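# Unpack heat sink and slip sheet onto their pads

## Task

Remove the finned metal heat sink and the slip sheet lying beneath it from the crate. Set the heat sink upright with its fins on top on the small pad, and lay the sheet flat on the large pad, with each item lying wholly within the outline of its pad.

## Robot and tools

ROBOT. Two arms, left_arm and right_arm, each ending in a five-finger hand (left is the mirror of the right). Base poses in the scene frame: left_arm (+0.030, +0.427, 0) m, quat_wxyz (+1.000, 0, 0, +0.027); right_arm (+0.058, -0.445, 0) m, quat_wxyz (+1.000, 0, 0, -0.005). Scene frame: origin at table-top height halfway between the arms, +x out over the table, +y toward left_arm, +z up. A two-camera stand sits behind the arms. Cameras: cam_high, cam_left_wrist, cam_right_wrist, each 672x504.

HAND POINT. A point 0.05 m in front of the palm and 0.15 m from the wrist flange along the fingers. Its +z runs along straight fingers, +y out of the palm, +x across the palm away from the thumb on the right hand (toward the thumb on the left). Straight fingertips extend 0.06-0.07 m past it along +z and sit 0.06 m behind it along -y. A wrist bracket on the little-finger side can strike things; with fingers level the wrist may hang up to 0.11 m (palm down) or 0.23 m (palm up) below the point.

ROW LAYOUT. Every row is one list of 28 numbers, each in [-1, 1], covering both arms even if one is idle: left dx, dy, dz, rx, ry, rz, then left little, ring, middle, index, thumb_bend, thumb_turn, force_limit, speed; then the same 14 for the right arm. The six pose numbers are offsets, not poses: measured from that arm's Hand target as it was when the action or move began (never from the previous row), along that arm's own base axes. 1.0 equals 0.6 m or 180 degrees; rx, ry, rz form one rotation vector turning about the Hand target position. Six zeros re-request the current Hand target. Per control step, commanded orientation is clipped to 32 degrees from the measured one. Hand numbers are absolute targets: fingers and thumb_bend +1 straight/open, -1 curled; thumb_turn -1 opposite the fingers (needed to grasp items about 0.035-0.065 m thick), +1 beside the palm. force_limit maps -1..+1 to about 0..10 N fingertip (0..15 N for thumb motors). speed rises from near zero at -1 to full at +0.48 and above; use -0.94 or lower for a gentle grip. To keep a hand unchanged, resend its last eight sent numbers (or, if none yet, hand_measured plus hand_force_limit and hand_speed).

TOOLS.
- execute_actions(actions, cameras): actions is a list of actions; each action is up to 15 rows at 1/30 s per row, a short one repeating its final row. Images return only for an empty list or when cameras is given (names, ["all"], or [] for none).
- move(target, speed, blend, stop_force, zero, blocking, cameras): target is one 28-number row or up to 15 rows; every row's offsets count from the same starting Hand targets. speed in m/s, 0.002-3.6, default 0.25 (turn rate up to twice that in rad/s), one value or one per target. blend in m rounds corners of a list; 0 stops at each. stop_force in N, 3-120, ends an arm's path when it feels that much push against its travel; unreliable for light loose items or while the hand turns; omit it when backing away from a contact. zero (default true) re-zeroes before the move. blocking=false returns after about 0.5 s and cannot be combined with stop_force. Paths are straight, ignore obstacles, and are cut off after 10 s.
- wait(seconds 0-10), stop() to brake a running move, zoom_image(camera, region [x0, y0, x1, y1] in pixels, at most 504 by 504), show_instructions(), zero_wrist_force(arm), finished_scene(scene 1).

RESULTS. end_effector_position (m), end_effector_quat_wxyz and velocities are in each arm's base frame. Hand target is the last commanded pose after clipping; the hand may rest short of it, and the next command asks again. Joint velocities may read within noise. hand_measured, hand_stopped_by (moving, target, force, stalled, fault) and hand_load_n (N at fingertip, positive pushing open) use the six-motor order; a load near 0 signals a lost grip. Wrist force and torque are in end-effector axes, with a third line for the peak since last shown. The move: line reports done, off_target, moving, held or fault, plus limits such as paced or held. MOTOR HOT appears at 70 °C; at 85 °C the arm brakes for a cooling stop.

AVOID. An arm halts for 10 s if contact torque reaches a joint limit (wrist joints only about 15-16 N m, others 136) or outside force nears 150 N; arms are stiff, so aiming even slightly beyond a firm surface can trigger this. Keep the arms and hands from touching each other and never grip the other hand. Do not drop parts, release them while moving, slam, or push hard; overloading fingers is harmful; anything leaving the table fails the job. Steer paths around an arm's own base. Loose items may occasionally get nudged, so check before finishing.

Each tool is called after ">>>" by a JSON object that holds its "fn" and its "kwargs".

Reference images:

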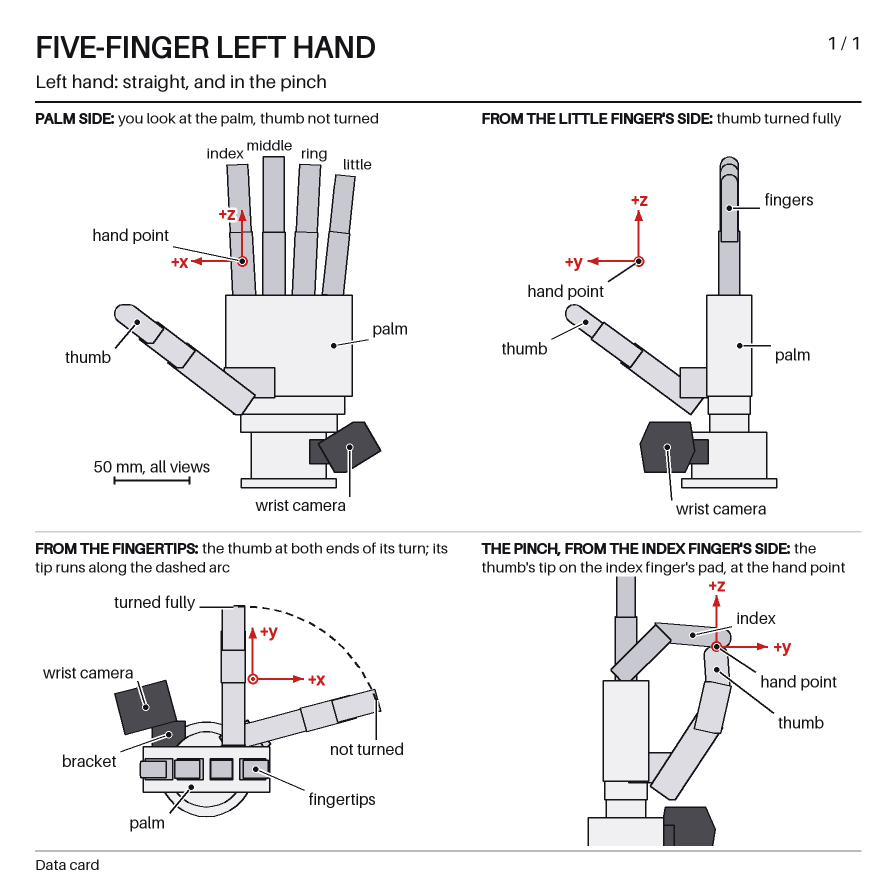

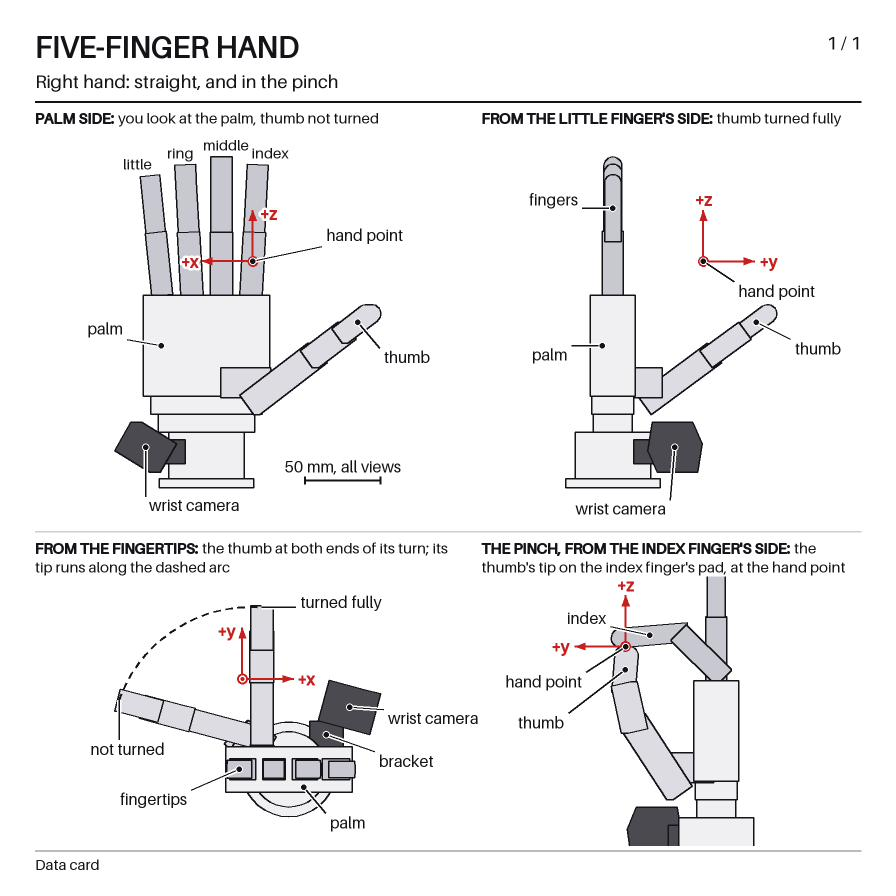

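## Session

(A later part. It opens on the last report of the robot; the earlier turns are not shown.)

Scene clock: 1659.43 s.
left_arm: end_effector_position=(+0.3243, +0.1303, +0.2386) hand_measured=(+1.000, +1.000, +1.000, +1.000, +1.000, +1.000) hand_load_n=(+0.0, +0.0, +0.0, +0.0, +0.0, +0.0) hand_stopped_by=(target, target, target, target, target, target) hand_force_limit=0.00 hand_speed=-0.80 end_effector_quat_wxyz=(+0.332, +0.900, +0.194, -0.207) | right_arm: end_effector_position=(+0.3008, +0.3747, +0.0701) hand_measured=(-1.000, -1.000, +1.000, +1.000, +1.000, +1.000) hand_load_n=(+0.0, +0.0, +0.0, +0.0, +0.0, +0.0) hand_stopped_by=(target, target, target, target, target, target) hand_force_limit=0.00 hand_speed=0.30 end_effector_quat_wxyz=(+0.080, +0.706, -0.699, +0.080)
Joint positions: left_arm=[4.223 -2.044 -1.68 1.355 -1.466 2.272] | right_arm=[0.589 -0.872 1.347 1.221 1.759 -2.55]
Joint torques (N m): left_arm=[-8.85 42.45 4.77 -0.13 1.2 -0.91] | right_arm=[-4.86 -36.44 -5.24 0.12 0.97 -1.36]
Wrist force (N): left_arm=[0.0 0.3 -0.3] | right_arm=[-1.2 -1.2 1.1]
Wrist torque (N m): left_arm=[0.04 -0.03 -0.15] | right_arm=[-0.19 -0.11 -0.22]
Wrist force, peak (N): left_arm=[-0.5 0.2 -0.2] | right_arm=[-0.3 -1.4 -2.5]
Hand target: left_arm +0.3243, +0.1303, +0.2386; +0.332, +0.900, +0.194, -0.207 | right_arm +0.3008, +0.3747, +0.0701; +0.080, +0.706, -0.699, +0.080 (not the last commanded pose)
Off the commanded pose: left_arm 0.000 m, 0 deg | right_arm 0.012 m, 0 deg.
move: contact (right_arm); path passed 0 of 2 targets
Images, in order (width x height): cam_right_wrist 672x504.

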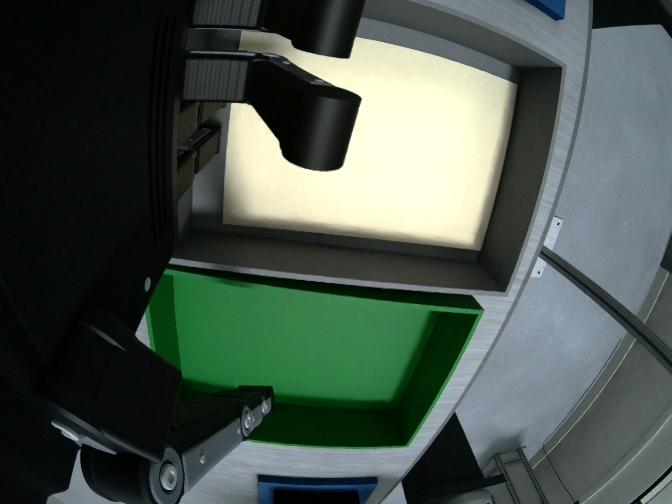

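>>> {"fn": "move", "kwargs": {"target": [0,0,0,0,0,0,1,1,1,1,1,1,0,-0.8,0,0,0.002,0,0,0,-1,-1,1,1,1,1,0,0.3], "speed": 0.02}}

>>> {"fn": "move", "kwargs": {"target": [0,0,0,0,0,0,1,1,1,1,1,1,0,-0.8,-0.02,0,0,0,0,0,-1,-1,1,1,1,1,0,0.3], "speed": 0.01, "stop_force": 3, "cameras": ["cam_right_wrist"]}}

>>> {"fn": "zoom_image", "kwargs": {"camera": "cam_right_wrist", "region": [130, 30, 330, 230]}}

Scene clock: 1666.80 s.
left_arm: end_effector_position=(+0.3243, +0.1303, +0.2386) hand_measured=(+1.000, +1.000, +1.000, +1.000, +1.000, +1.000) hand_load_n=(+0.0, +0.0, +0.0, +0.0, +0.0, +0.0) hand_stopped_by=(target, target, target, target, target, target) hand_force_limit=0.00 hand_speed=-0.80 end_effector_quat_wxyz=(+0.332, +0.900, +0.194, -0.207) | right_arm: end_effector_position=(+0.3008, +0.3747, +0.0713) hand_measured=(-1.000, -1.000, +1.000, +1.000, +1.000, +1.000) hand_load_n=(+0.0, +0.0, +0.0, +0.0, +0.0, -0.5) hand_stopped_by=(target, target, target, target, target, target) hand_force_limit=0.00 hand_speed=0.30 end_effector_quat_wxyz=(+0.080, +0.706, -0.699, +0.080)
Joint positions: left_arm=[4.223 -2.044 -1.68 1.355 -1.466 2.272] | right_arm=[0.589 -0.873 1.346 1.224 1.759 -2.55]
Joint torques (N m): left_arm=[-9.37 42.79 5.39 -0.11 1.15 -0.91] | right_arm=[-4.84 -51.32 -25.88 3.8 1.04 -1.35]
Wrist force (N): left_arm=[0.0 0.3 -0.2] | right_arm=[-1.4 -0.8 2.1]
Wrist torque (N m): left_arm=[0.04 -0.03 -0.15] | right_arm=[-0.21 -0.10 -0.22]
Wrist force, peak (N): left_arm=[-0.5 0.2 -0.6] | right_arm=[-1.4 -1.0 2.2]
Hand target: left_arm +0.3243, +0.1303, +0.2386; +0.332, +0.900, +0.194, -0.207 | right_arm +0.3008, +0.3747, +0.0713; +0.080, +0.706, -0.699, +0.080
Off the commanded pose: left_arm 0.000 m, 0 deg | right_arm 0.000 m, 0 deg.
move: done

Scene clock: 1669.00 s.
left_arm: end_effector_position=(+0.3243, +0.1303, +0.2386) hand_measured=(+1.000, +1.000, +1.000, +1.000, +1.000, +1.000) hand_load_n=(+0.0, +0.0, +0.0, +0.0, +0.0, +0.0) hand_stopped_by=(target, target, target, target, target, target) hand_force_limit=0.00 hand_speed=-0.80 end_effector_quat_wxyz=(+0.332, +0.900, +0.194, -0.207) | right_arm: end_effector_position=(+0.2888, +0.3747, +0.0713) hand_measured=(-1.000, -1.000, +1.000, +1.000, +1.000, +1.000) hand_load_n=(+0.0, +0.0, +0.0, +0.0, +0.0, +0.0) hand_stopped_by=(target, target, target, target, target, target) hand_force_limit=0.00 hand_speed=0.30 end_effector_quat_wxyz=(+0.080, +0.706, -0.699, +0.080)
Joint positions: left_arm=[4.223 -2.044 -1.68 1.355 -1.466 2.272] | right_arm=[0.602 -0.89 1.378 1.212 1.758 -2.537]
Joint torques (N m): left_arm=[-8.94 42.34 5.41 -0.3 1.16 -0.97] | right_arm=[-4.91 -35.11 -25.96 3.68 -0.63 -2]
Wrist force (N): left_arm=[-0.3 0.3 -0.3] | right_arm=[-1.1 -1.4 1.1]
Wrist torque (N m): left_arm=[0.04 0.01 -0.17] | right_arm=[-0.14 -0.08 -0.20]
Wrist force, peak (N): left_arm=[-0.5 0.3 -0.3] | right_arm=[-1.6 -1.0 2.2]
Hand target: left_arm +0.3243, +0.1303, +0.2386; +0.332, +0.900, +0.194, -0.207 | right_arm +0.2888, +0.3747, +0.0713; +0.080, +0.706, -0.699, +0.080
Off the commanded pose: left_arm 0.000 m, 0 deg | right_arm 0.000 m, 0 deg.
move: done
Images, in order (width x height): cam_right_wrist 672x504.

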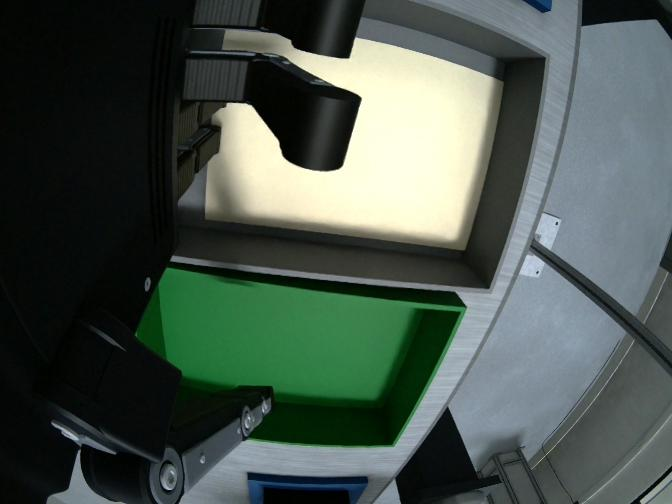

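Scaled by 2.520 from the camera's 672x504 image, which has a finer 960x720 frame.

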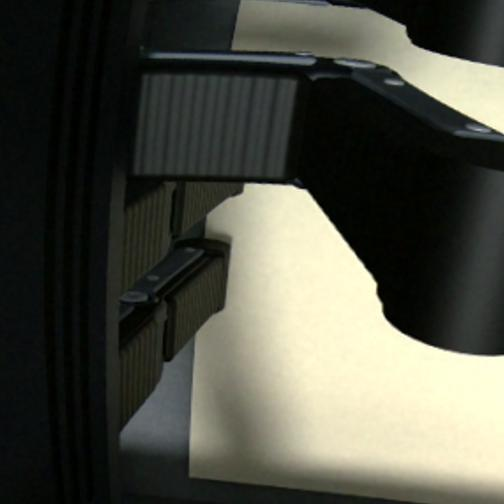

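>>> {"fn": "move", "kwargs": {"target": [[0,0,0,0,0,0,1,1,1,1,1,1,0,-0.8,0.015,0,0.12,0,0,0,-1,-1,1,1,1,1,0,0.3],[0,0,0,0,0,0,1,1,1,1,1,1,0,-0.8,-0.1243,0.0125,0.1478,0.07,-0.285,0.0325,0,0,0,0,1,1,0,0.3]], "speed": [0.1,0.3], "blend": [0.02,0], "cameras": ["all"]}}

Scene clock: 1997.93 s.
left_arm: end_effector_position=(+0.3243, +0.1303, +0.2386) hand_measured=(+1.000, +1.000, +1.000, +1.000, +1.000, +1.000) hand_load_n=(+0.0, +0.0, +0.0, +0.0, -0.5, +0.0) hand_stopped_by=(target, target, target, target, target, target) hand_force_limit=0.00 hand_speed=-0.80 end_effector_quat_wxyz=(+0.332, +0.900, +0.194, -0.207) | right_arm: end_effector_position=(+0.2143, +0.3822, +0.1600) hand_measured=(+0.000, +0.000, +0.000, +0.000, +1.000, +1.000) hand_load_n=(+0.0, +0.0, +0.0, +0.0, +0.0, +0.0) hand_stopped_by=(target, target, target, target, target, target) hand_force_limit=0.00 hand_speed=0.30 end_effector_quat_wxyz=(-0.309, +0.640, -0.634, +0.306)
Joint positions: left_arm=[4.223 -2.044 -1.68 1.355 -1.466 2.272] | right_arm=[1.027 -1.439 1.876 0.548 2.3 -2.354]
Joint torques (N m): left_arm=[-8.3 41.75 4.53 -0.37 1.09 -0.88] | right_arm=[7.46 -15.27 -17.68 -0.46 2.4 -1.43]
Wrist force (N): left_arm=[-0.1 0.3 -0.2] | right_arm=[-1.6 1.0 0.8]
Wrist torque (N m): left_arm=[0.05 0.00 -0.16] | right_arm=[-0.02 -0.04 -0.14]
Wrist force, peak (N): left_arm=[-0.4 0.4 -0.6] | right_arm=[-1.8 -0.9 3.4]
Hand target: left_arm +0.3243, +0.1303, +0.2386; +0.332, +0.900, +0.194, -0.207 | right_arm +0.2143, +0.3822, +0.1599; -0.309, +0.640, -0.634, +0.306
Off the commanded pose: left_arm 0.000 m, 0 deg | right_arm 0.000 m, 0 deg.
move: done

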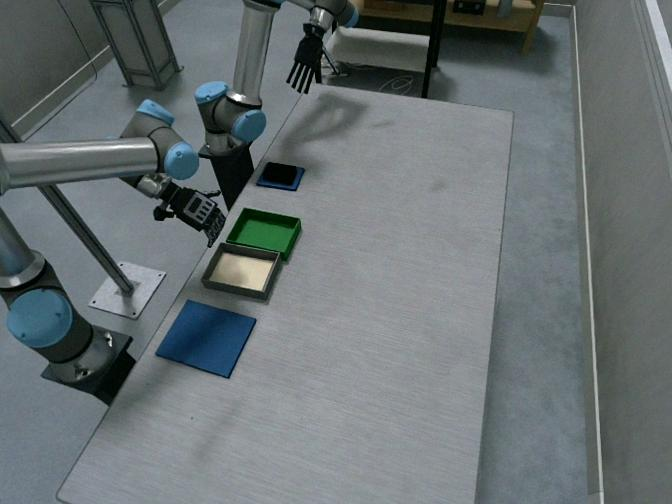

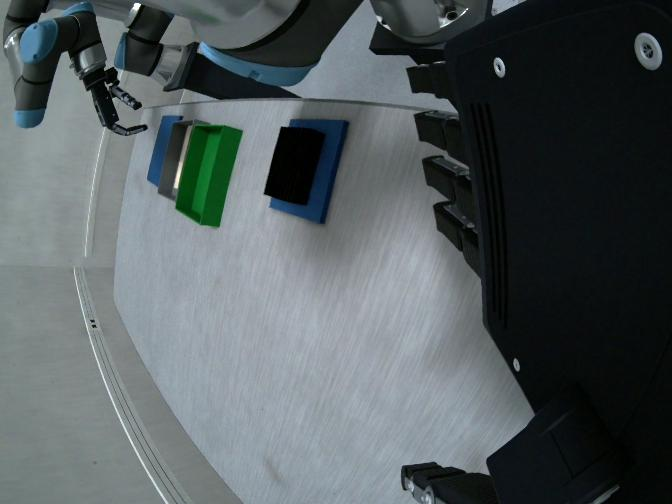

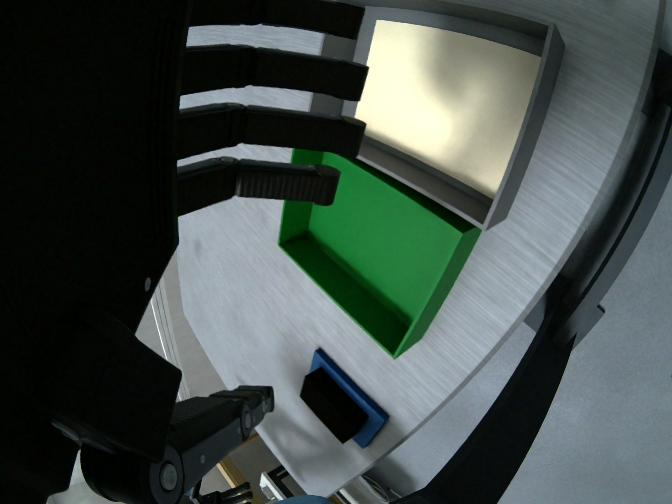

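>>> {"fn": "zoom_image", "kwargs": {"camera": "cam_right_wrist", "region": [340, 0, 600, 250]}}

Scaled by 1.938 from the camera's 672x504 image, which has a finer 960x720 frame.

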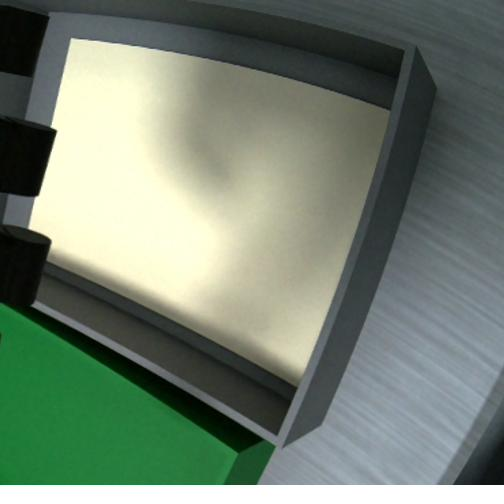

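>>> {"fn": "move", "kwargs": {"target": [0,0,0,0,0,0,1,1,1,1,1,1,0,-0.8,-0.0178,0,-0.1417,0,0,0,0,0,0,0,1,-1,0,0.3], "speed": 0.15, "cameras": ["all"]}}

>>> {"fn": "zoom_image", "kwargs": {"camera": "cam_right_wrist", "region": [300, 0, 672, 300]}}

>>> {"fn": "zoom_image", "kwargs": {"camera": "cam_high", "region": [170, 210, 290, 310]}}

Scene clock: 2023.97 s.
left_arm: end_effector_position=(+0.3243, +0.1303, +0.2386) hand_measured=(+1.000, +1.000, +1.000, +1.000, +1.000, +1.000) hand_load_n=(+0.0, +0.0, -0.5, +0.0, +0.0, +0.0) hand_stopped_by=(target, target, target, target, target, target) hand_force_limit=0.00 hand_speed=-0.80 end_effector_quat_wxyz=(+0.332, +0.900, +0.194, -0.207) | right_arm: end_effector_position=(+0.2035, +0.3822, +0.0750) hand_measured=(+0.000, +0.000, +0.000, +0.000, +1.000, -1.000) hand_load_n=(+0.0, +0.0, +0.0, +0.0, +0.0, +0.0) hand_stopped_by=(target, target, target, target, target, target) hand_force_limit=0.00 hand_speed=0.30 end_effector_quat_wxyz=(-0.309, +0.640, -0.633, +0.306)
Joint positions: left_arm=[4.223 -2.044 -1.68 1.355 -1.466 2.272] | right_arm=[1.055 -1.325 1.995 0.336 2.316 -2.322]
Joint torques (N m): left_arm=[-8.74 42.37 3.72 -0.26 1.27 -0.84] | right_arm=[-5.83 -20.73 -23.39 -0.33 -0.45 -1.85]
Wrist force (N): left_arm=[-0.1 0.2 -0.2] | right_arm=[-1.4 1.3 0.7]
Wrist torque (N m): left_arm=[0.02 -0.01 -0.16] | right_arm=[0.05 -0.07 -0.08]
Wrist force, peak (N): left_arm=[-0.1 0.6 -0.6] | right_arm=[-1.4 2.8 1.5]
Hand target: left_arm +0.3243, +0.1303, +0.2386; +0.332, +0.900, +0.194, -0.207 | right_arm +0.2036, +0.3822, +0.0749; -0.309, +0.640, -0.634, +0.306
Off the commanded pose: left_arm 0.000 m, 0 deg | right_arm 0.000 m, 0 deg.
move: done

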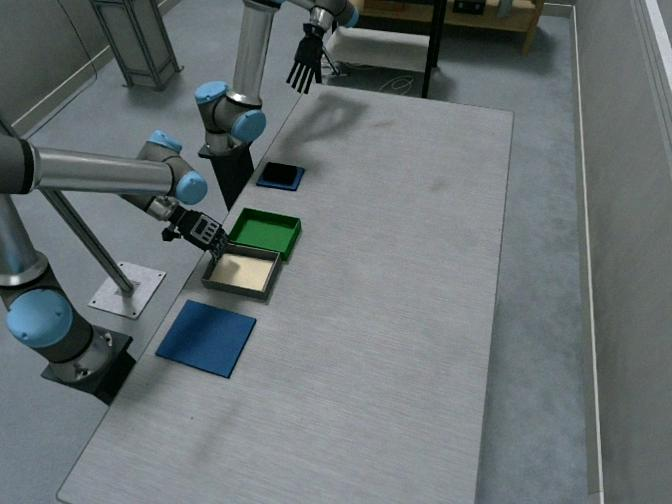

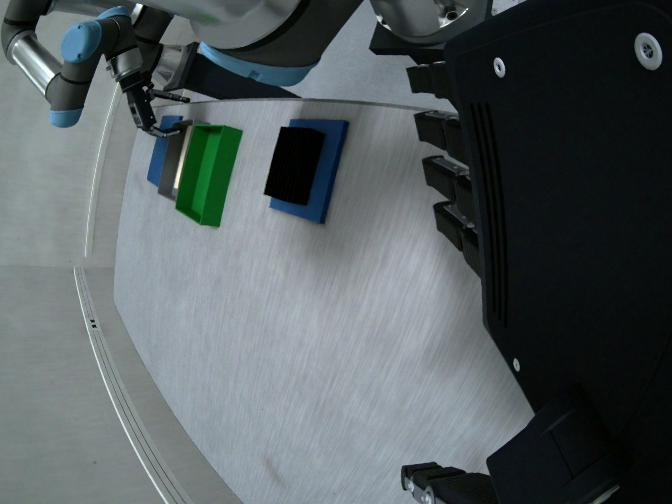

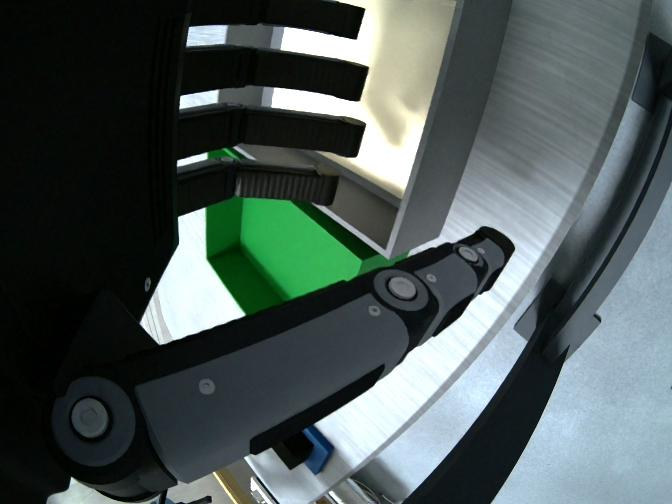

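Scaled by 1.355 from the camera's 672x504 image, which has a finer 960x720 frame.

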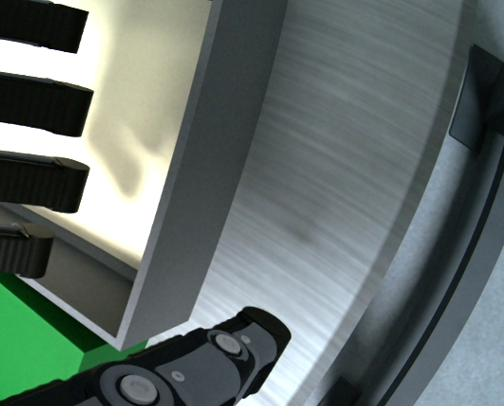

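Scaled by 4.200.

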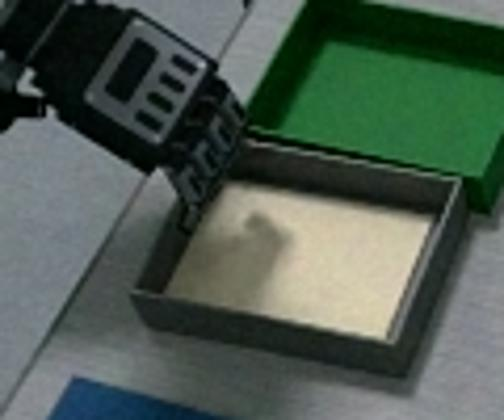

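>>> {"fn": "move", "kwargs": {"target": [0,0,0,0,0,0,1,1,1,1,1,1,0,-0.8,0,0,-0.0683,0,0,0,0,0,0,0,1,-1,0,0.3], "speed": 0.05, "stop_force": 5}}

>>> {"fn": "execute_actions", "kwargs": {"actions": [[[0,0,0,0,0,0,1,1,1,1,1,1,0,-0.8,0,0,0,0,0,0,-0.25,-0.25,-0.25,-0.25,0.5,-1,-0.4,-0.6]],[[0,0,0,0,0,0,1,1,1,1,1,1,0,-0.8,0,0,0,0,0,0,-0.25,-0.25,-0.25,-0.25,0.5,-1,-0.4,-0.6]]], "cameras": ["cam_right_wrist","cam_high"]}}

Scene clock: 2059.30 s.
left_arm: end_effector_position=(+0.3243, +0.1303, +0.2386) hand_measured=(+1.000, +1.000, +1.000, +1.000, +1.000, +1.000) hand_load_n=(+0.0, +0.0, +0.0, +0.0, +0.0, +0.0) hand_stopped_by=(target, target, target, target, target, target) hand_force_limit=0.00 hand_speed=-0.80 end_effector_quat_wxyz=(+0.332, +0.900, +0.194, -0.207) | right_arm: end_effector_position=(+0.2036, +0.3822, +0.0339) hand_measured=(+0.000, +0.000, +0.000, +0.000, +1.000, -1.000) hand_load_n=(+0.0, +0.0, +0.0, +0.0, +0.0, +0.0) hand_stopped_by=(target, target, target, target, target, target) hand_force_limit=0.00 hand_speed=0.30 end_effector_quat_wxyz=(-0.309, +0.640, -0.634, +0.306)
Joint positions: left_arm=[4.223 -2.044 -1.68 1.355 -1.466 2.272] | right_arm=[1.055 -1.253 2.036 0.224 2.316 -2.322]
Joint torques (N m): left_arm=[-9.14 42.75 4.55 -0.4 1.08 -0.91] | right_arm=[-0.93 -34.95 -23.52 0.61 0.2 -2.02]
Wrist force (N): left_arm=[-0.1 0.3 -0.2] | right_arm=[-1.5 1.1 0.8]
Wrist torque (N m): left_arm=[0.05 -0.01 -0.16] | right_arm=[0.01 -0.04 -0.08]
Wrist force, peak (N): left_arm=[-0.5 0.4 -0.5] | right_arm=[-1.5 1.9 1.0]
Hand target: left_arm +0.3243, +0.1303, +0.2386; +0.332, +0.900, +0.194, -0.207 | right_arm +0.2036, +0.3822, +0.0339; -0.309, +0.640, -0.634, +0.306
Off the commanded pose: left_arm 0.000 m, 0 deg | right_arm 0.000 m, 0 deg.
move: done

Scene clock: 2060.50 s.
left_arm: end_effector_position=(+0.3243, +0.1303, +0.2386) hand_measured=(+1.000, +1.000, +1.000, +1.000, +1.000, +1.000) hand_load_n=(+0.0, +0.0, +0.0, +0.0, +0.0, +0.0) hand_stopped_by=(target, target, target, target, target, target) hand_force_limit=0.00 hand_speed=-0.80 end_effector_quat_wxyz=(+0.332, +0.900, +0.194, -0.207) | right_arm: end_effector_position=(+0.2036, +0.3822, +0.0339) hand_measured=(-0.250, -0.250, -0.250, -0.250, +0.500, -1.000) hand_load_n=(+0.0, +0.0, +0.5, +0.0, +0.0, +0.0) hand_stopped_by=(target, target, target, target, target, target) hand_force_limit=-0.40 hand_speed=-0.60 end_effector_quat_wxyz=(-0.309, +0.640, -0.634, +0.306)
Joint positions: left_arm=[4.223 -2.044 -1.68 1.355 -1.466 2.272] | right_arm=[1.055 -1.253 2.036 0.224 2.316 -2.322]
Joint torques (N m): left_arm=[-8.54 42.06 4.92 -0.25 1.26 -0.88] | right_arm=[-1.58 -33.84 -18.08 -0.41 0.19 -1.95]
Wrist force (N): left_arm=[-0.1 0.4 0.0] | right_arm=[-1.6 1.2 0.9]
Wrist torque (N m): left_arm=[0.04 0.00 -0.16] | right_arm=[0.04 -0.04 -0.08]
Wrist force, peak (N): left_arm=[0.0 0.6 -0.6] | right_arm=[-1.5 1.2 1.1]
Hand target: left_arm +0.3243, +0.1303, +0.2386; +0.332, +0.900, +0.194, -0.207 | right_arm +0.2036, +0.3822, +0.0339; -0.309, +0.640, -0.634, +0.306
Off the commanded pose: left_arm 0.000 m, 0 deg | right_arm 0.000 m, 0 deg.
Step readings (end_effector_position of left_arm | right_arm):
0: (+0.3243, +0.1303, +0.2386) | (+0.2036, +0.3822, +0.0339)
1: (+0.3243, +0.1303, +0.2386) | (+0.2036, +0.3822, +0.0339)
2: (+0.3243, +0.1303, +0.2386) | (+0.2036, +0.3822, +0.0339)
4: (+0.3243, +0.1303, +0.2386) | (+0.2036, +0.3822, +0.0339)
8: (+0.3243, +0.1303, +0.2386) | (+0.2036, +0.3822, +0.0339)
15: (+0.3243, +0.1303, +0.2386) | (+0.2036, +0.3822, +0.0339)
16: (+0.3243, +0.1303, +0.2386) | (+0.2036, +0.3822, +0.0339)
17: (+0.3243, +0.1303, +0.2386) | (+0.2036, +0.3822, +0.0339)
19: (+0.3243, +0.1303, +0.2386) | (+0.2036, +0.3822, +0.0339)
23: (+0.3243, +0.1303, +0.2386) | (+0.2036, +0.3822, +0.0339)
30: (+0.3243, +0.1303, +0.2386) | (+0.2036, +0.3822, +0.0339)
Images, in order (width x height): cam_high 672x504, cam_right_wrist 672x504.

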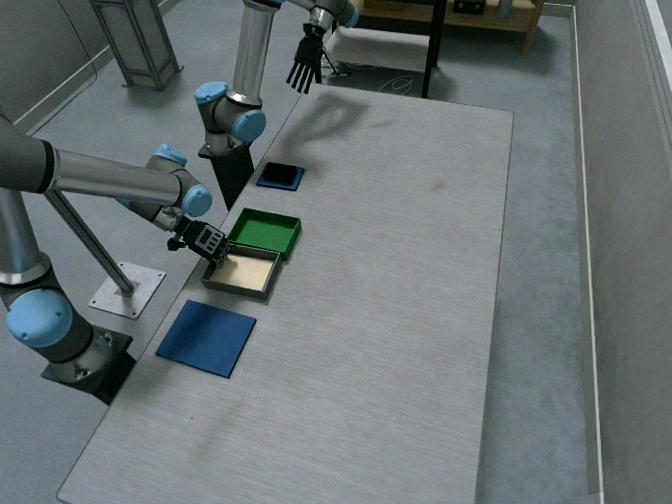

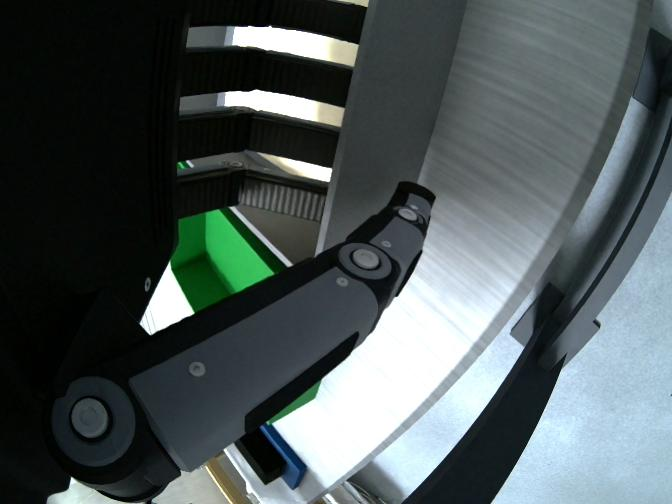

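>>> {"fn": "move", "kwargs": {"target": [0,0,0,0,0,0,1,1,1,1,1,1,0,-0.8,0,0,-0.0167,0,0,0,-0.25,-0.25,-0.25,-0.25,0.5,-1,-0.4,-0.6], "speed": 0.03, "stop_force": 4}}

>>> {"fn": "execute_actions", "kwargs": {"actions": [[[0,0,0,0,0,0,1,1,1,1,1,1,0,-0.8,0,0,0,0,0,0,-0.7,-0.7,-0.7,-0.7,-0.2,-1,0,-0.88]],[[0,0,0,0,0,0,1,1,1,1,1,1,0,-0.8,0,0,0,0,0,0,-0.7,-0.7,-0.7,-0.7,-0.2,-1,0,-0.88]]], "cameras": ["cam_right_wrist"]}}

Scene clock: 2070.33 s.
left_arm: end_effector_position=(+0.3243, +0.1303, +0.2386) hand_measured=(+1.000, +1.000, +1.000, +1.000, +1.000, +1.000) hand_load_n=(+0.0, +0.0, +0.0, +0.0, +0.0, +0.0) hand_stopped_by=(target, target, target, target, target, target) hand_force_limit=0.00 hand_speed=-0.80 end_effector_quat_wxyz=(+0.332, +0.900, +0.194, -0.207) | right_arm: end_effector_position=(+0.2036, +0.3822, +0.0239) hand_measured=(-0.250, -0.250, -0.250, -0.250, +0.500, -1.000) hand_load_n=(+0.0, +0.0, +0.5, +0.0, +0.0, +0.0) hand_stopped_by=(target, target, target, target, target, target) hand_force_limit=-0.40 hand_speed=-0.60 end_effector_quat_wxyz=(-0.309, +0.640, -0.634, +0.306)
Joint positions: left_arm=[4.223 -2.044 -1.68 1.355 -1.466 2.272] | right_arm=[1.055 -1.235 2.044 0.197 2.316 -2.322]
Joint torques (N m): left_arm=[-8.47 42.93 5.18 -0.34 1.27 -0.94] | right_arm=[-1.4 -34.96 -23.6 2.82 0.25 -0.87]
Wrist force (N): left_arm=[0.1 0.3 -0.3] | right_arm=[-1.5 1.1 1.0]
Wrist torque (N m): left_arm=[0.04 -0.03 -0.15] | right_arm=[0.04 -0.02 -0.07]
Wrist force, peak (N): left_arm=[-0.1 0.5 -0.6] | right_arm=[-1.6 1.1 1.3]
Hand target: left_arm +0.3243, +0.1303, +0.2386; +0.332, +0.900, +0.194, -0.207 | right_arm +0.2036, +0.3822, +0.0239; -0.309, +0.640, -0.634, +0.306
Off the commanded pose: left_arm 0.000 m, 0 deg | right_arm 0.000 m, 0 deg.
move: done

Scene clock: 2071.93 s.
left_arm: end_effector_position=(+0.3243, +0.1303, +0.2386) hand_measured=(+1.000, +1.000, +1.000, +1.000, +1.000, +1.000) hand_load_n=(+0.0, +0.0, +0.0, +0.0, +0.0, +0.0) hand_stopped_by=(target, target, target, target, target, target) hand_force_limit=0.00 hand_speed=-0.80 end_effector_quat_wxyz=(+0.332, +0.900, +0.194, -0.207) | right_arm: end_effector_position=(+0.2036, +0.3822, +0.0239) hand_measured=(-0.700, -0.460, -0.348, -0.414, +0.426, -1.000) hand_load_n=(+4.0, +0.0, +0.0, +5.5, +12.0, +4.0) hand_stopped_by=(target, force, force, force, force, target) hand_force_limit=0.00 hand_speed=-0.88 end_effector_quat_wxyz=(-0.309, +0.640, -0.634, +0.306)
Joint positions: left_arm=[4.223 -2.044 -1.68 1.355 -1.466 2.272] | right_arm=[1.055 -1.235 2.044 0.197 2.316 -2.322]
Joint torques (N m): left_arm=[-8.45 42.5 5.15 -0.23 1.17 -0.93] | right_arm=[-1.2 -34.62 -21.1 1.91 0.18 -0.9]
Wrist force (N): left_arm=[0.1 0.1 -0.3] | right_arm=[-1.6 1.0 0.7]
Wrist torque (N m): left_arm=[0.01 -0.03 -0.14] | right_arm=[-0.10 -0.05 -0.01]
Wrist force, peak (N): left_arm=[-0.5 0.3 -0.5] | right_arm=[-2.2 2.0 1.7]
Hand target: left_arm +0.3243, +0.1303, +0.2386; +0.332, +0.900, +0.194, -0.207 | right_arm +0.2036, +0.3822, +0.0239; -0.309, +0.640, -0.634, +0.306
Off the commanded pose: left_arm 0.000 m, 0 deg | right_arm 0.000 m, 0 deg.
Step readings (end_effector_position of left_arm | right_arm):
0: (+0.3243, +0.1303, +0.2386) | (+0.2036, +0.3822, +0.0239)
1: (+0.3243, +0.1303, +0.2386) | (+0.2036, +0.3822, +0.0239)
2: (+0.3243, +0.1303, +0.2386) | (+0.2036, +0.3822, +0.0239)
4: (+0.3243, +0.1303, +0.2386) | (+0.2036, +0.3822, +0.0239)
8: (+0.3243, +0.1303, +0.2386) | (+0.2036, +0.3822, +0.0239)
15: (+0.3243, +0.1303, +0.2386) | (+0.2036, +0.3822, +0.0239)
16: (+0.3243, +0.1303, +0.2386) | (+0.2036, +0.3822, +0.0239)
17: (+0.3243, +0.1303, +0.2386) | (+0.2036, +0.3822, +0.0239)
19: (+0.3243, +0.1303, +0.2386) | (+0.2036, +0.3822, +0.0239)
23: (+0.3243, +0.1303, +0.2386) | (+0.2036, +0.3822, +0.0239)
30: (+0.3243, +0.1303, +0.2386) | (+0.2036, +0.3822, +0.0239)
Images, in order (width x height): cam_right_wrist 672x504.

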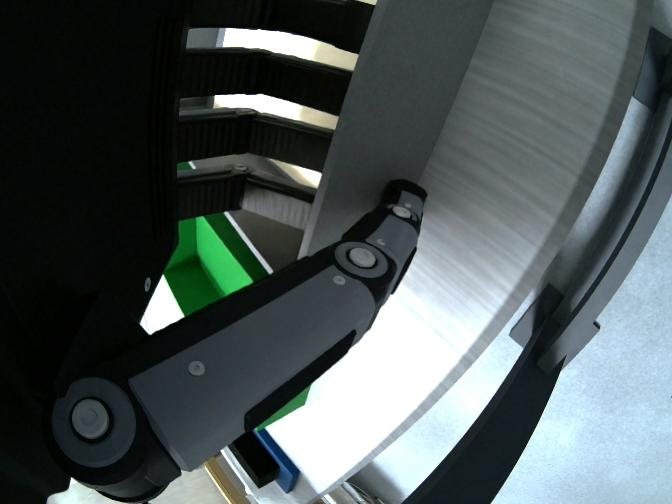

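>>> {"fn": "move", "kwargs": {"target": [[0,0,0,0,0,0,1,1,1,1,1,1,0,-0.8,0.0113,0,0.0497,-0.0006,0.0556,0,-0.7,-0.7,-0.7,-0.7,-0.2,-1,0,-0.88],[0,0,0,0,0,0,1,1,1,1,1,1,0,-0.8,0.0312,0,0.0968,-0.0011,0.1111,0,-0.7,-0.7,-0.7,-0.7,-0.2,-1,0,-0.88]], "speed": 0.06, "blend": [0.01,0], "cameras": ["all"]}}

Scene clock: 2088.40 s.
left_arm: end_effector_position=(+0.3243, +0.1303, +0.2386) hand_measured=(+1.000, +1.000, +1.000, +1.000, +1.000, +1.000) hand_load_n=(+0.0, +0.0, +0.5, +0.0, +0.0, +0.0) hand_stopped_by=(target, target, target, target, target, target) hand_force_limit=0.00 hand_speed=-0.80 end_effector_quat_wxyz=(+0.332, +0.900, +0.194, -0.207) | right_arm: end_effector_position=(+0.2224, +0.3823, +0.0820) hand_measured=(-0.700, -0.460, -0.348, -0.414, +0.426, -1.000) hand_load_n=(+4.0, +0.5, +0.0, +6.0, +12.0, +4.0) hand_stopped_by=(target, force, force, force, force, target) hand_force_limit=0.00 hand_speed=-0.88 end_effector_quat_wxyz=(-0.193, +0.684, -0.677, +0.192)
Joint positions: left_arm=[4.223 -2.044 -1.68 1.355 -1.466 2.272] | right_arm=[0.824 -1.302 1.857 0.616 1.962 -2.407]
Joint torques (N m): left_arm=[-8.33 42.4 5.4 -0.35 1.18 -0.99] | right_arm=[7.29 -23.7 -6.22 -0.21 2.65 1.81]
Wrist force (N): left_arm=[-0.3 0.2 -0.2] | right_arm=[-1.4 1.2 2.9]
Wrist torque (N m): left_arm=[0.03 0.02 -0.17] | right_arm=[-0.26 -0.16 0.03]
Wrist force, peak (N): left_arm=[0.0 0.6 -0.4] | right_arm=[-1.6 2.9 2.0]
Hand target: left_arm +0.3243, +0.1303, +0.2386; +0.332, +0.900, +0.194, -0.207 | right_arm +0.2223, +0.3822, +0.0820; -0.193, +0.684, -0.677, +0.192
Off the commanded pose: left_arm 0.000 m, 0 deg | right_arm 0.000 m, 0 deg.
move: done

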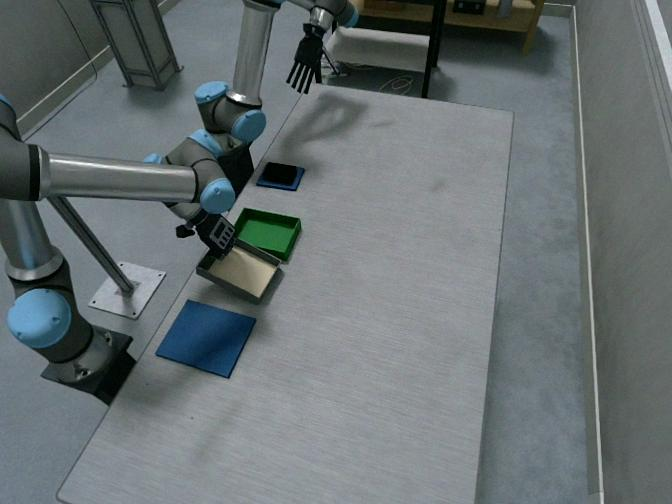

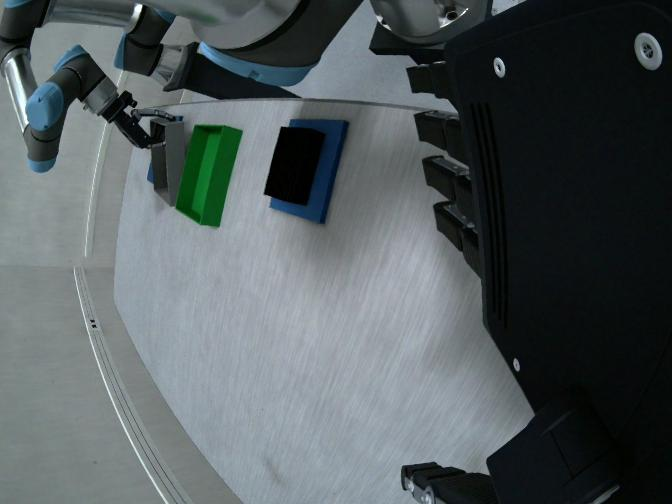

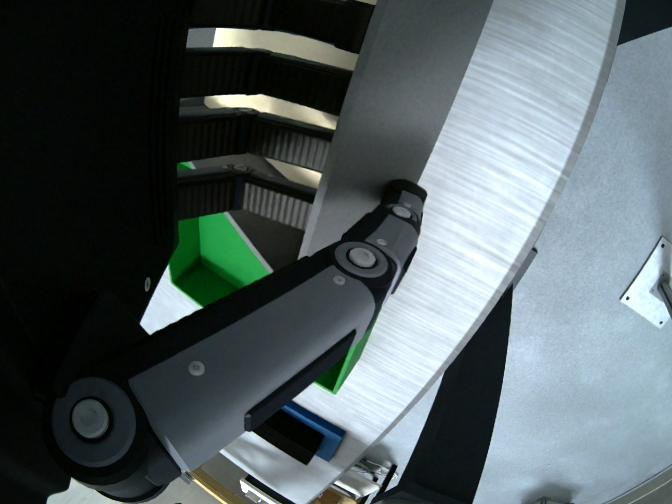

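>>> {"fn": "execute_actions", "kwargs": {"actions": [[[0,0,0,0,0,0,1,1,1,1,1,1,0,-0.8,0,0,0,0,0,0,-0.7,-0.75,-0.75,-0.7,-0.2,-1,0,-0.9]],[[0,0,0,0,0,0,1,1,1,1,1,1,0,-0.8,0,0,0,0,0,0,-0.7,-0.75,-0.75,-0.7,-0.2,-1,0,-0.9]]]}}

Scene clock: 2134.80 s.
left_arm: end_effector_position=(+0.3243, +0.1303, +0.2386) hand_measured=(+1.000, +1.000, +1.000, +1.000, +1.000, +1.000) hand_load_n=(+0.0, +0.0, +0.0, +0.0, +0.0, +0.0) hand_stopped_by=(target, target, target, target, target, target) hand_force_limit=0.00 hand_speed=-0.80 end_effector_quat_wxyz=(+0.332, +0.900, +0.194, -0.207) | right_arm: end_effector_position=(+0.2223, +0.3822, +0.0820) hand_measured=(-0.700, -0.486, -0.374, -0.414, +0.428, -1.000) hand_load_n=(+1.0, +4.0, +6.5, +3.5, +15.0, +5.5) hand_stopped_by=(target, force, force, force, force, target) hand_force_limit=0.00 hand_speed=-0.90 end_effector_quat_wxyz=(-0.193, +0.684, -0.677, +0.192)
Joint positions: left_arm=[4.223 -2.044 -1.68 1.355 -1.466 2.272] | right_arm=[0.824 -1.302 1.857 0.616 1.962 -2.407]
Joint torques (N m): left_arm=[-7.9 42.71 5.06 -0.19 1.25 -0.88] | right_arm=[5.58 -34.02 -6.6 1.66 -0.44 1.93]
Wrist force (N): left_arm=[-0.2 0.3 -0.1] | right_arm=[-1.4 1.0 2.8]
Wrist torque (N m): left_arm=[0.03 0.01 -0.17] | right_arm=[-0.25 -0.16 0.02]
Wrist force, peak (N): left_arm=[-0.5 0.5 -0.6] | right_arm=[-1.5 1.4 3.0]
Hand target: left_arm +0.3243, +0.1303, +0.2386; +0.332, +0.900, +0.194, -0.207 | right_arm +0.2223, +0.3822, +0.0820; -0.193, +0.684, -0.677, +0.192
Off the commanded pose: left_arm 0.000 m, 0 deg | right_arm 0.000 m, 0 deg.
Step readings (end_effector_position of left_arm | right_arm):
0: (+0.3243, +0.1303, +0.2386) | (+0.2223, +0.3822, +0.0820)
1: (+0.3243, +0.1303, +0.2386) | (+0.2223, +0.3822, +0.0820)
2: (+0.3243, +0.1303, +0.2386) | (+0.2223, +0.3822, +0.0820)
4: (+0.3243, +0.1303, +0.2386) | (+0.2223, +0.3822, +0.0820)
8: (+0.3243, +0.1303, +0.2386) | (+0.2223, +0.3822, +0.0820)
15: (+0.3243, +0.1303, +0.2386) | (+0.2223, +0.3822, +0.0820)
16: (+0.3243, +0.1303, +0.2386) | (+0.2223, +0.3822, +0.0820)
17: (+0.3243, +0.1303, +0.2386) | (+0.2223, +0.3822, +0.0820)
19: (+0.3243, +0.1303, +0.2386) | (+0.2223, +0.3822, +0.0820)
23: (+0.3243, +0.1303, +0.2386) | (+0.2223, +0.3822, +0.0820)
30: (+0.3243, +0.1303, +0.2386) | (+0.2223, +0.3822, +0.0820)

>>> {"fn": "move", "kwargs": {"target": [[0,0,0,0,0,0,1,1,1,1,1,1,0,-0.8,0.0623,0,0.0885,-0.0011,0.1111,0,-0.7,-0.75,-0.75,-0.7,-0.2,-1,0,-0.9],[0,0,0,0,0,0,1,1,1,1,1,1,0,-0.8,0.1485,0,0.1677,-0.0022,0.2222,0,-0.7,-0.75,-0.75,-0.7,-0.2,-1,0,-0.9],[0,0,0,0,0,0,1,1,1,1,1,1,0,-0.8,0.1973,0,0.2493,-0.0028,0.2778,0,-0.7,-0.75,-0.75,-0.7,-0.2,-1,0,-0.9]], "speed": 0.1, "blend": [0.02,0.02,0], "cameras": ["all"]}}

Scene clock: 2152.70 s.
left_arm: end_effector_position=(+0.3243, +0.1303, +0.2386) hand_measured=(+1.000, +1.000, +1.000, +1.000, +1.000, +1.000) hand_load_n=(+0.0, +0.0, +0.0, +0.0, +0.0, +0.0) hand_stopped_by=(target, target, target, target, target, target) hand_force_limit=0.00 hand_speed=-0.80 end_effector_quat_wxyz=(+0.332, +0.900, +0.194, -0.207) | right_arm: end_effector_position=(+0.3407, +0.3822, +0.2315) hand_measured=(-0.700, -0.486, -0.374, -0.416, +0.428, -1.000) hand_load_n=(+0.0, +3.5, +6.5, +0.5, +12.5, +4.5) hand_stopped_by=(target, force, force, force, force, target) hand_force_limit=0.00 hand_speed=-0.90 end_effector_quat_wxyz=(+0.114, +0.701, -0.695, -0.112)
Joint positions: left_arm=[4.223 -2.044 -1.68 1.355 -1.466 2.272] | right_arm=[0.41 -0.834 0.979 1.723 1.448 -2.76]
Joint torques (N m): left_arm=[-7.61 41.89 4.96 -0.22 1.1 -0.94] | right_arm=[7.57 -52.03 -15.72 3.12 1.05 1.86]
Wrist force (N): left_arm=[-0.2 0.5 -0.2] | right_arm=[-1.3 -2.9 3.3]
Wrist torque (N m): left_arm=[0.07 0.01 -0.17] | right_arm=[-0.36 -0.21 -0.04]
Wrist force, peak (N): left_arm=[-0.1 0.5 -0.6] | right_arm=[-1.3 -3.1 3.4]
Hand target: left_arm +0.3243, +0.1303, +0.2386; +0.332, +0.900, +0.194, -0.207 | right_arm +0.3407, +0.3822, +0.2316; +0.114, +0.701, -0.695, -0.112
Off the commanded pose: left_arm 0.000 m, 0 deg | right_arm 0.000 m, 0 deg.
move: done

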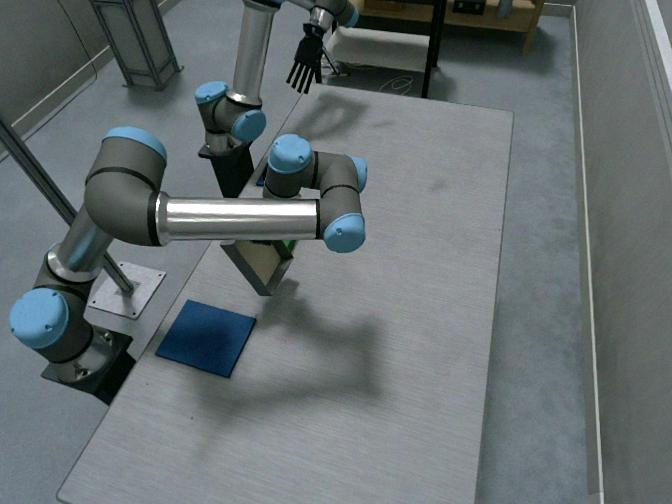

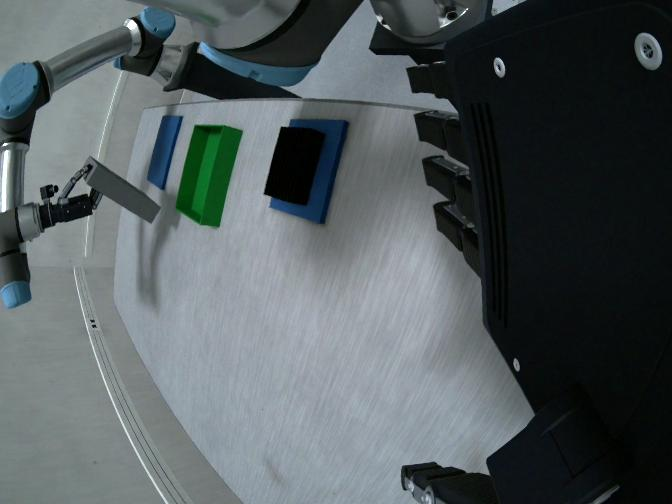

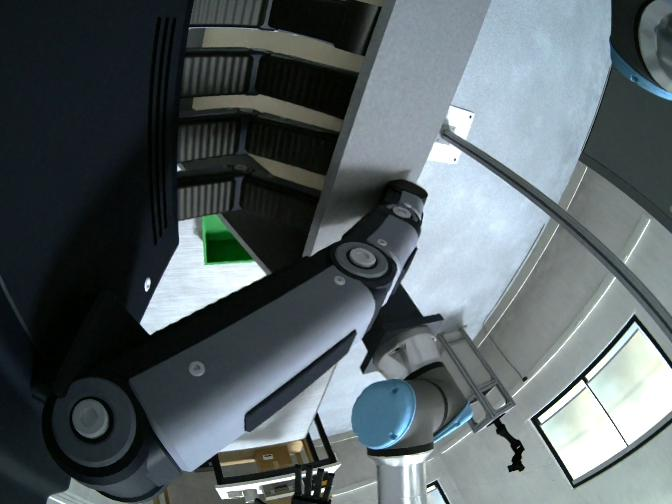

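>>> {"fn": "zoom_image", "kwargs": {"camera": "cam_high", "region": [200, 210, 330, 320]}}

>>> {"fn": "zoom_image", "kwargs": {"camera": "cam_left_wrist", "region": [0, 100, 260, 300]}}

Scaled by 3.877.

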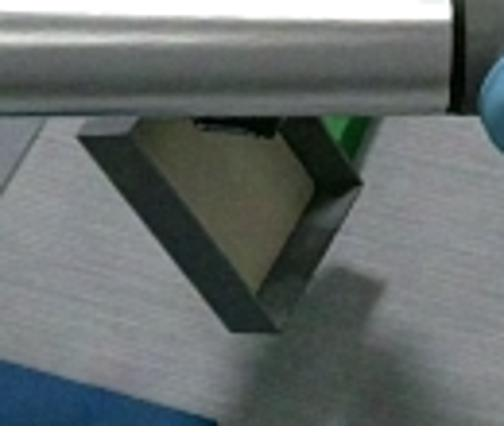

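Scaled by 1.938 from the camera's 672x504 image, which has a finer 960x720 frame.

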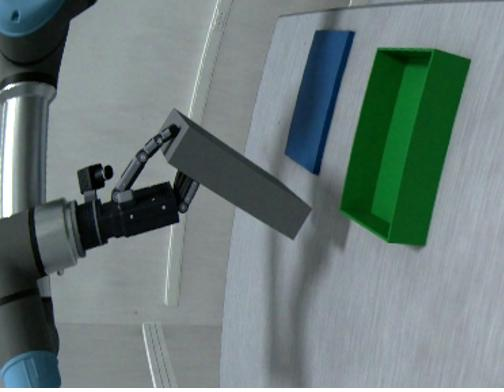

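>>> {"fn": "zoom_image", "kwargs": {"camera": "cam_high", "region": [145, 290, 265, 390]}}

Scaled by 4.200.

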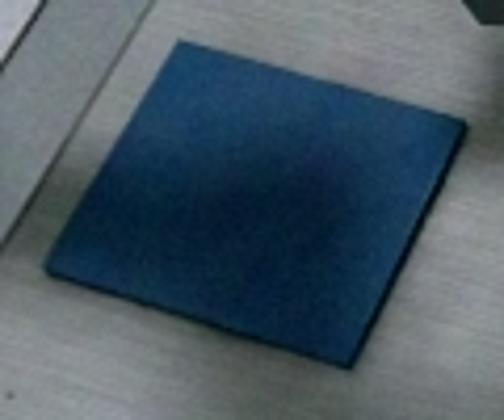

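>>> {"fn": "move", "kwargs": {"target": [0,0,0,0,0,0,1,1,1,1,1,1,0,-0.8,-0.1927,-0.3148,0.0067,0,0,0,-0.7,-0.75,-0.75,-0.7,-0.2,-1,0,-0.9], "speed": 0.1, "cameras": ["all"]}}

Scene clock: 2367.47 s.
left_arm: end_effector_position=(+0.3243, +0.1303, +0.2386) hand_measured=(+1.000, +1.000, +1.000, +1.000, +1.000, +1.000) hand_load_n=(+0.0, +0.0, +0.0, +0.0, +0.0, +0.0) hand_stopped_by=(target, target, target, target, target, target) hand_force_limit=0.00 hand_speed=-0.80 end_effector_quat_wxyz=(+0.332, +0.900, +0.194, -0.207) | right_arm: end_effector_position=(+0.2251, +0.1934, +0.2356) hand_measured=(-0.700, -0.486, -0.374, -0.416, +0.428, -1.000) hand_load_n=(+0.0, +2.5, +6.5, +0.0, +12.5, +4.5) hand_stopped_by=(target, force, force, force, force, target) hand_force_limit=0.00 hand_speed=-0.90 end_effector_quat_wxyz=(+0.114, +0.701, -0.695, -0.112)
Joint positions: left_arm=[4.223 -2.044 -1.68 1.355 -1.466 2.272] | right_arm=[0.083 -1.317 1.713 1.495 1.548 -3.072]
Joint torques (N m): left_arm=[-7.38 42.03 4.87 -0.24 1.26 -0.84] | right_arm=[-0.48 -26.42 -21.78 5.12 -1.03 1.18]
Wrist force (N): left_arm=[-0.2 0.5 -0.3] | right_arm=[-1.4 -2.9 3.2]
Wrist torque (N m): left_arm=[0.08 0.00 -0.17] | right_arm=[-0.35 -0.23 -0.03]
Wrist force, peak (N): left_arm=[-0.3 0.6 -0.6] | right_arm=[-2.0 -3.6 3.2]
Hand target: left_arm +0.3243, +0.1303, +0.2386; +0.332, +0.900, +0.194, -0.207 | right_arm +0.2251, +0.1934, +0.2356; +0.114, +0.701, -0.695, -0.112
Off the commanded pose: left_arm 0.000 m, 0 deg | right_arm 0.000 m, 0 deg.
move: done

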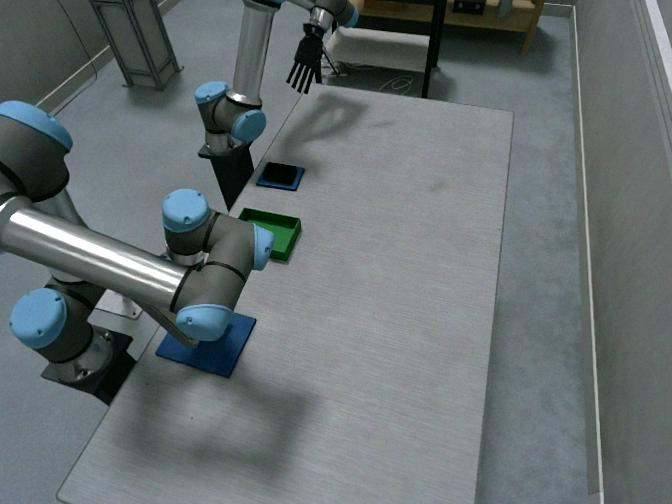

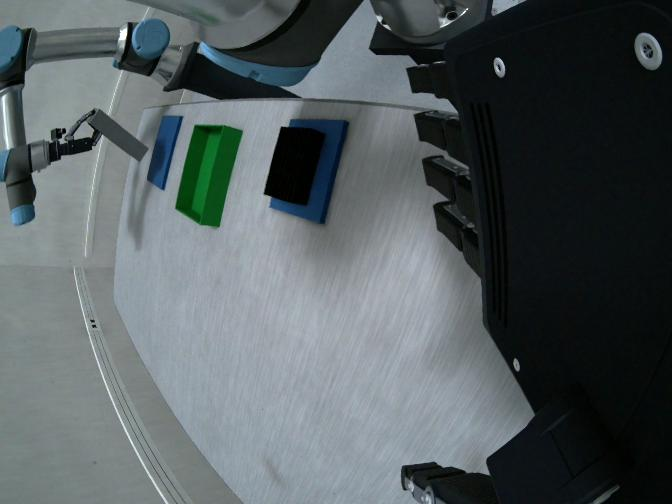

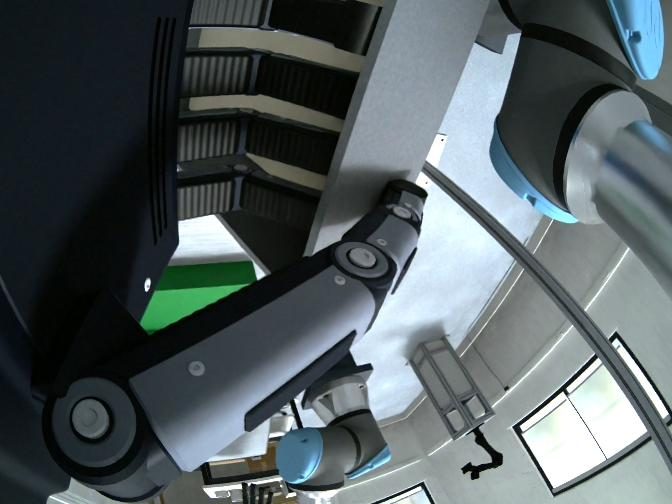

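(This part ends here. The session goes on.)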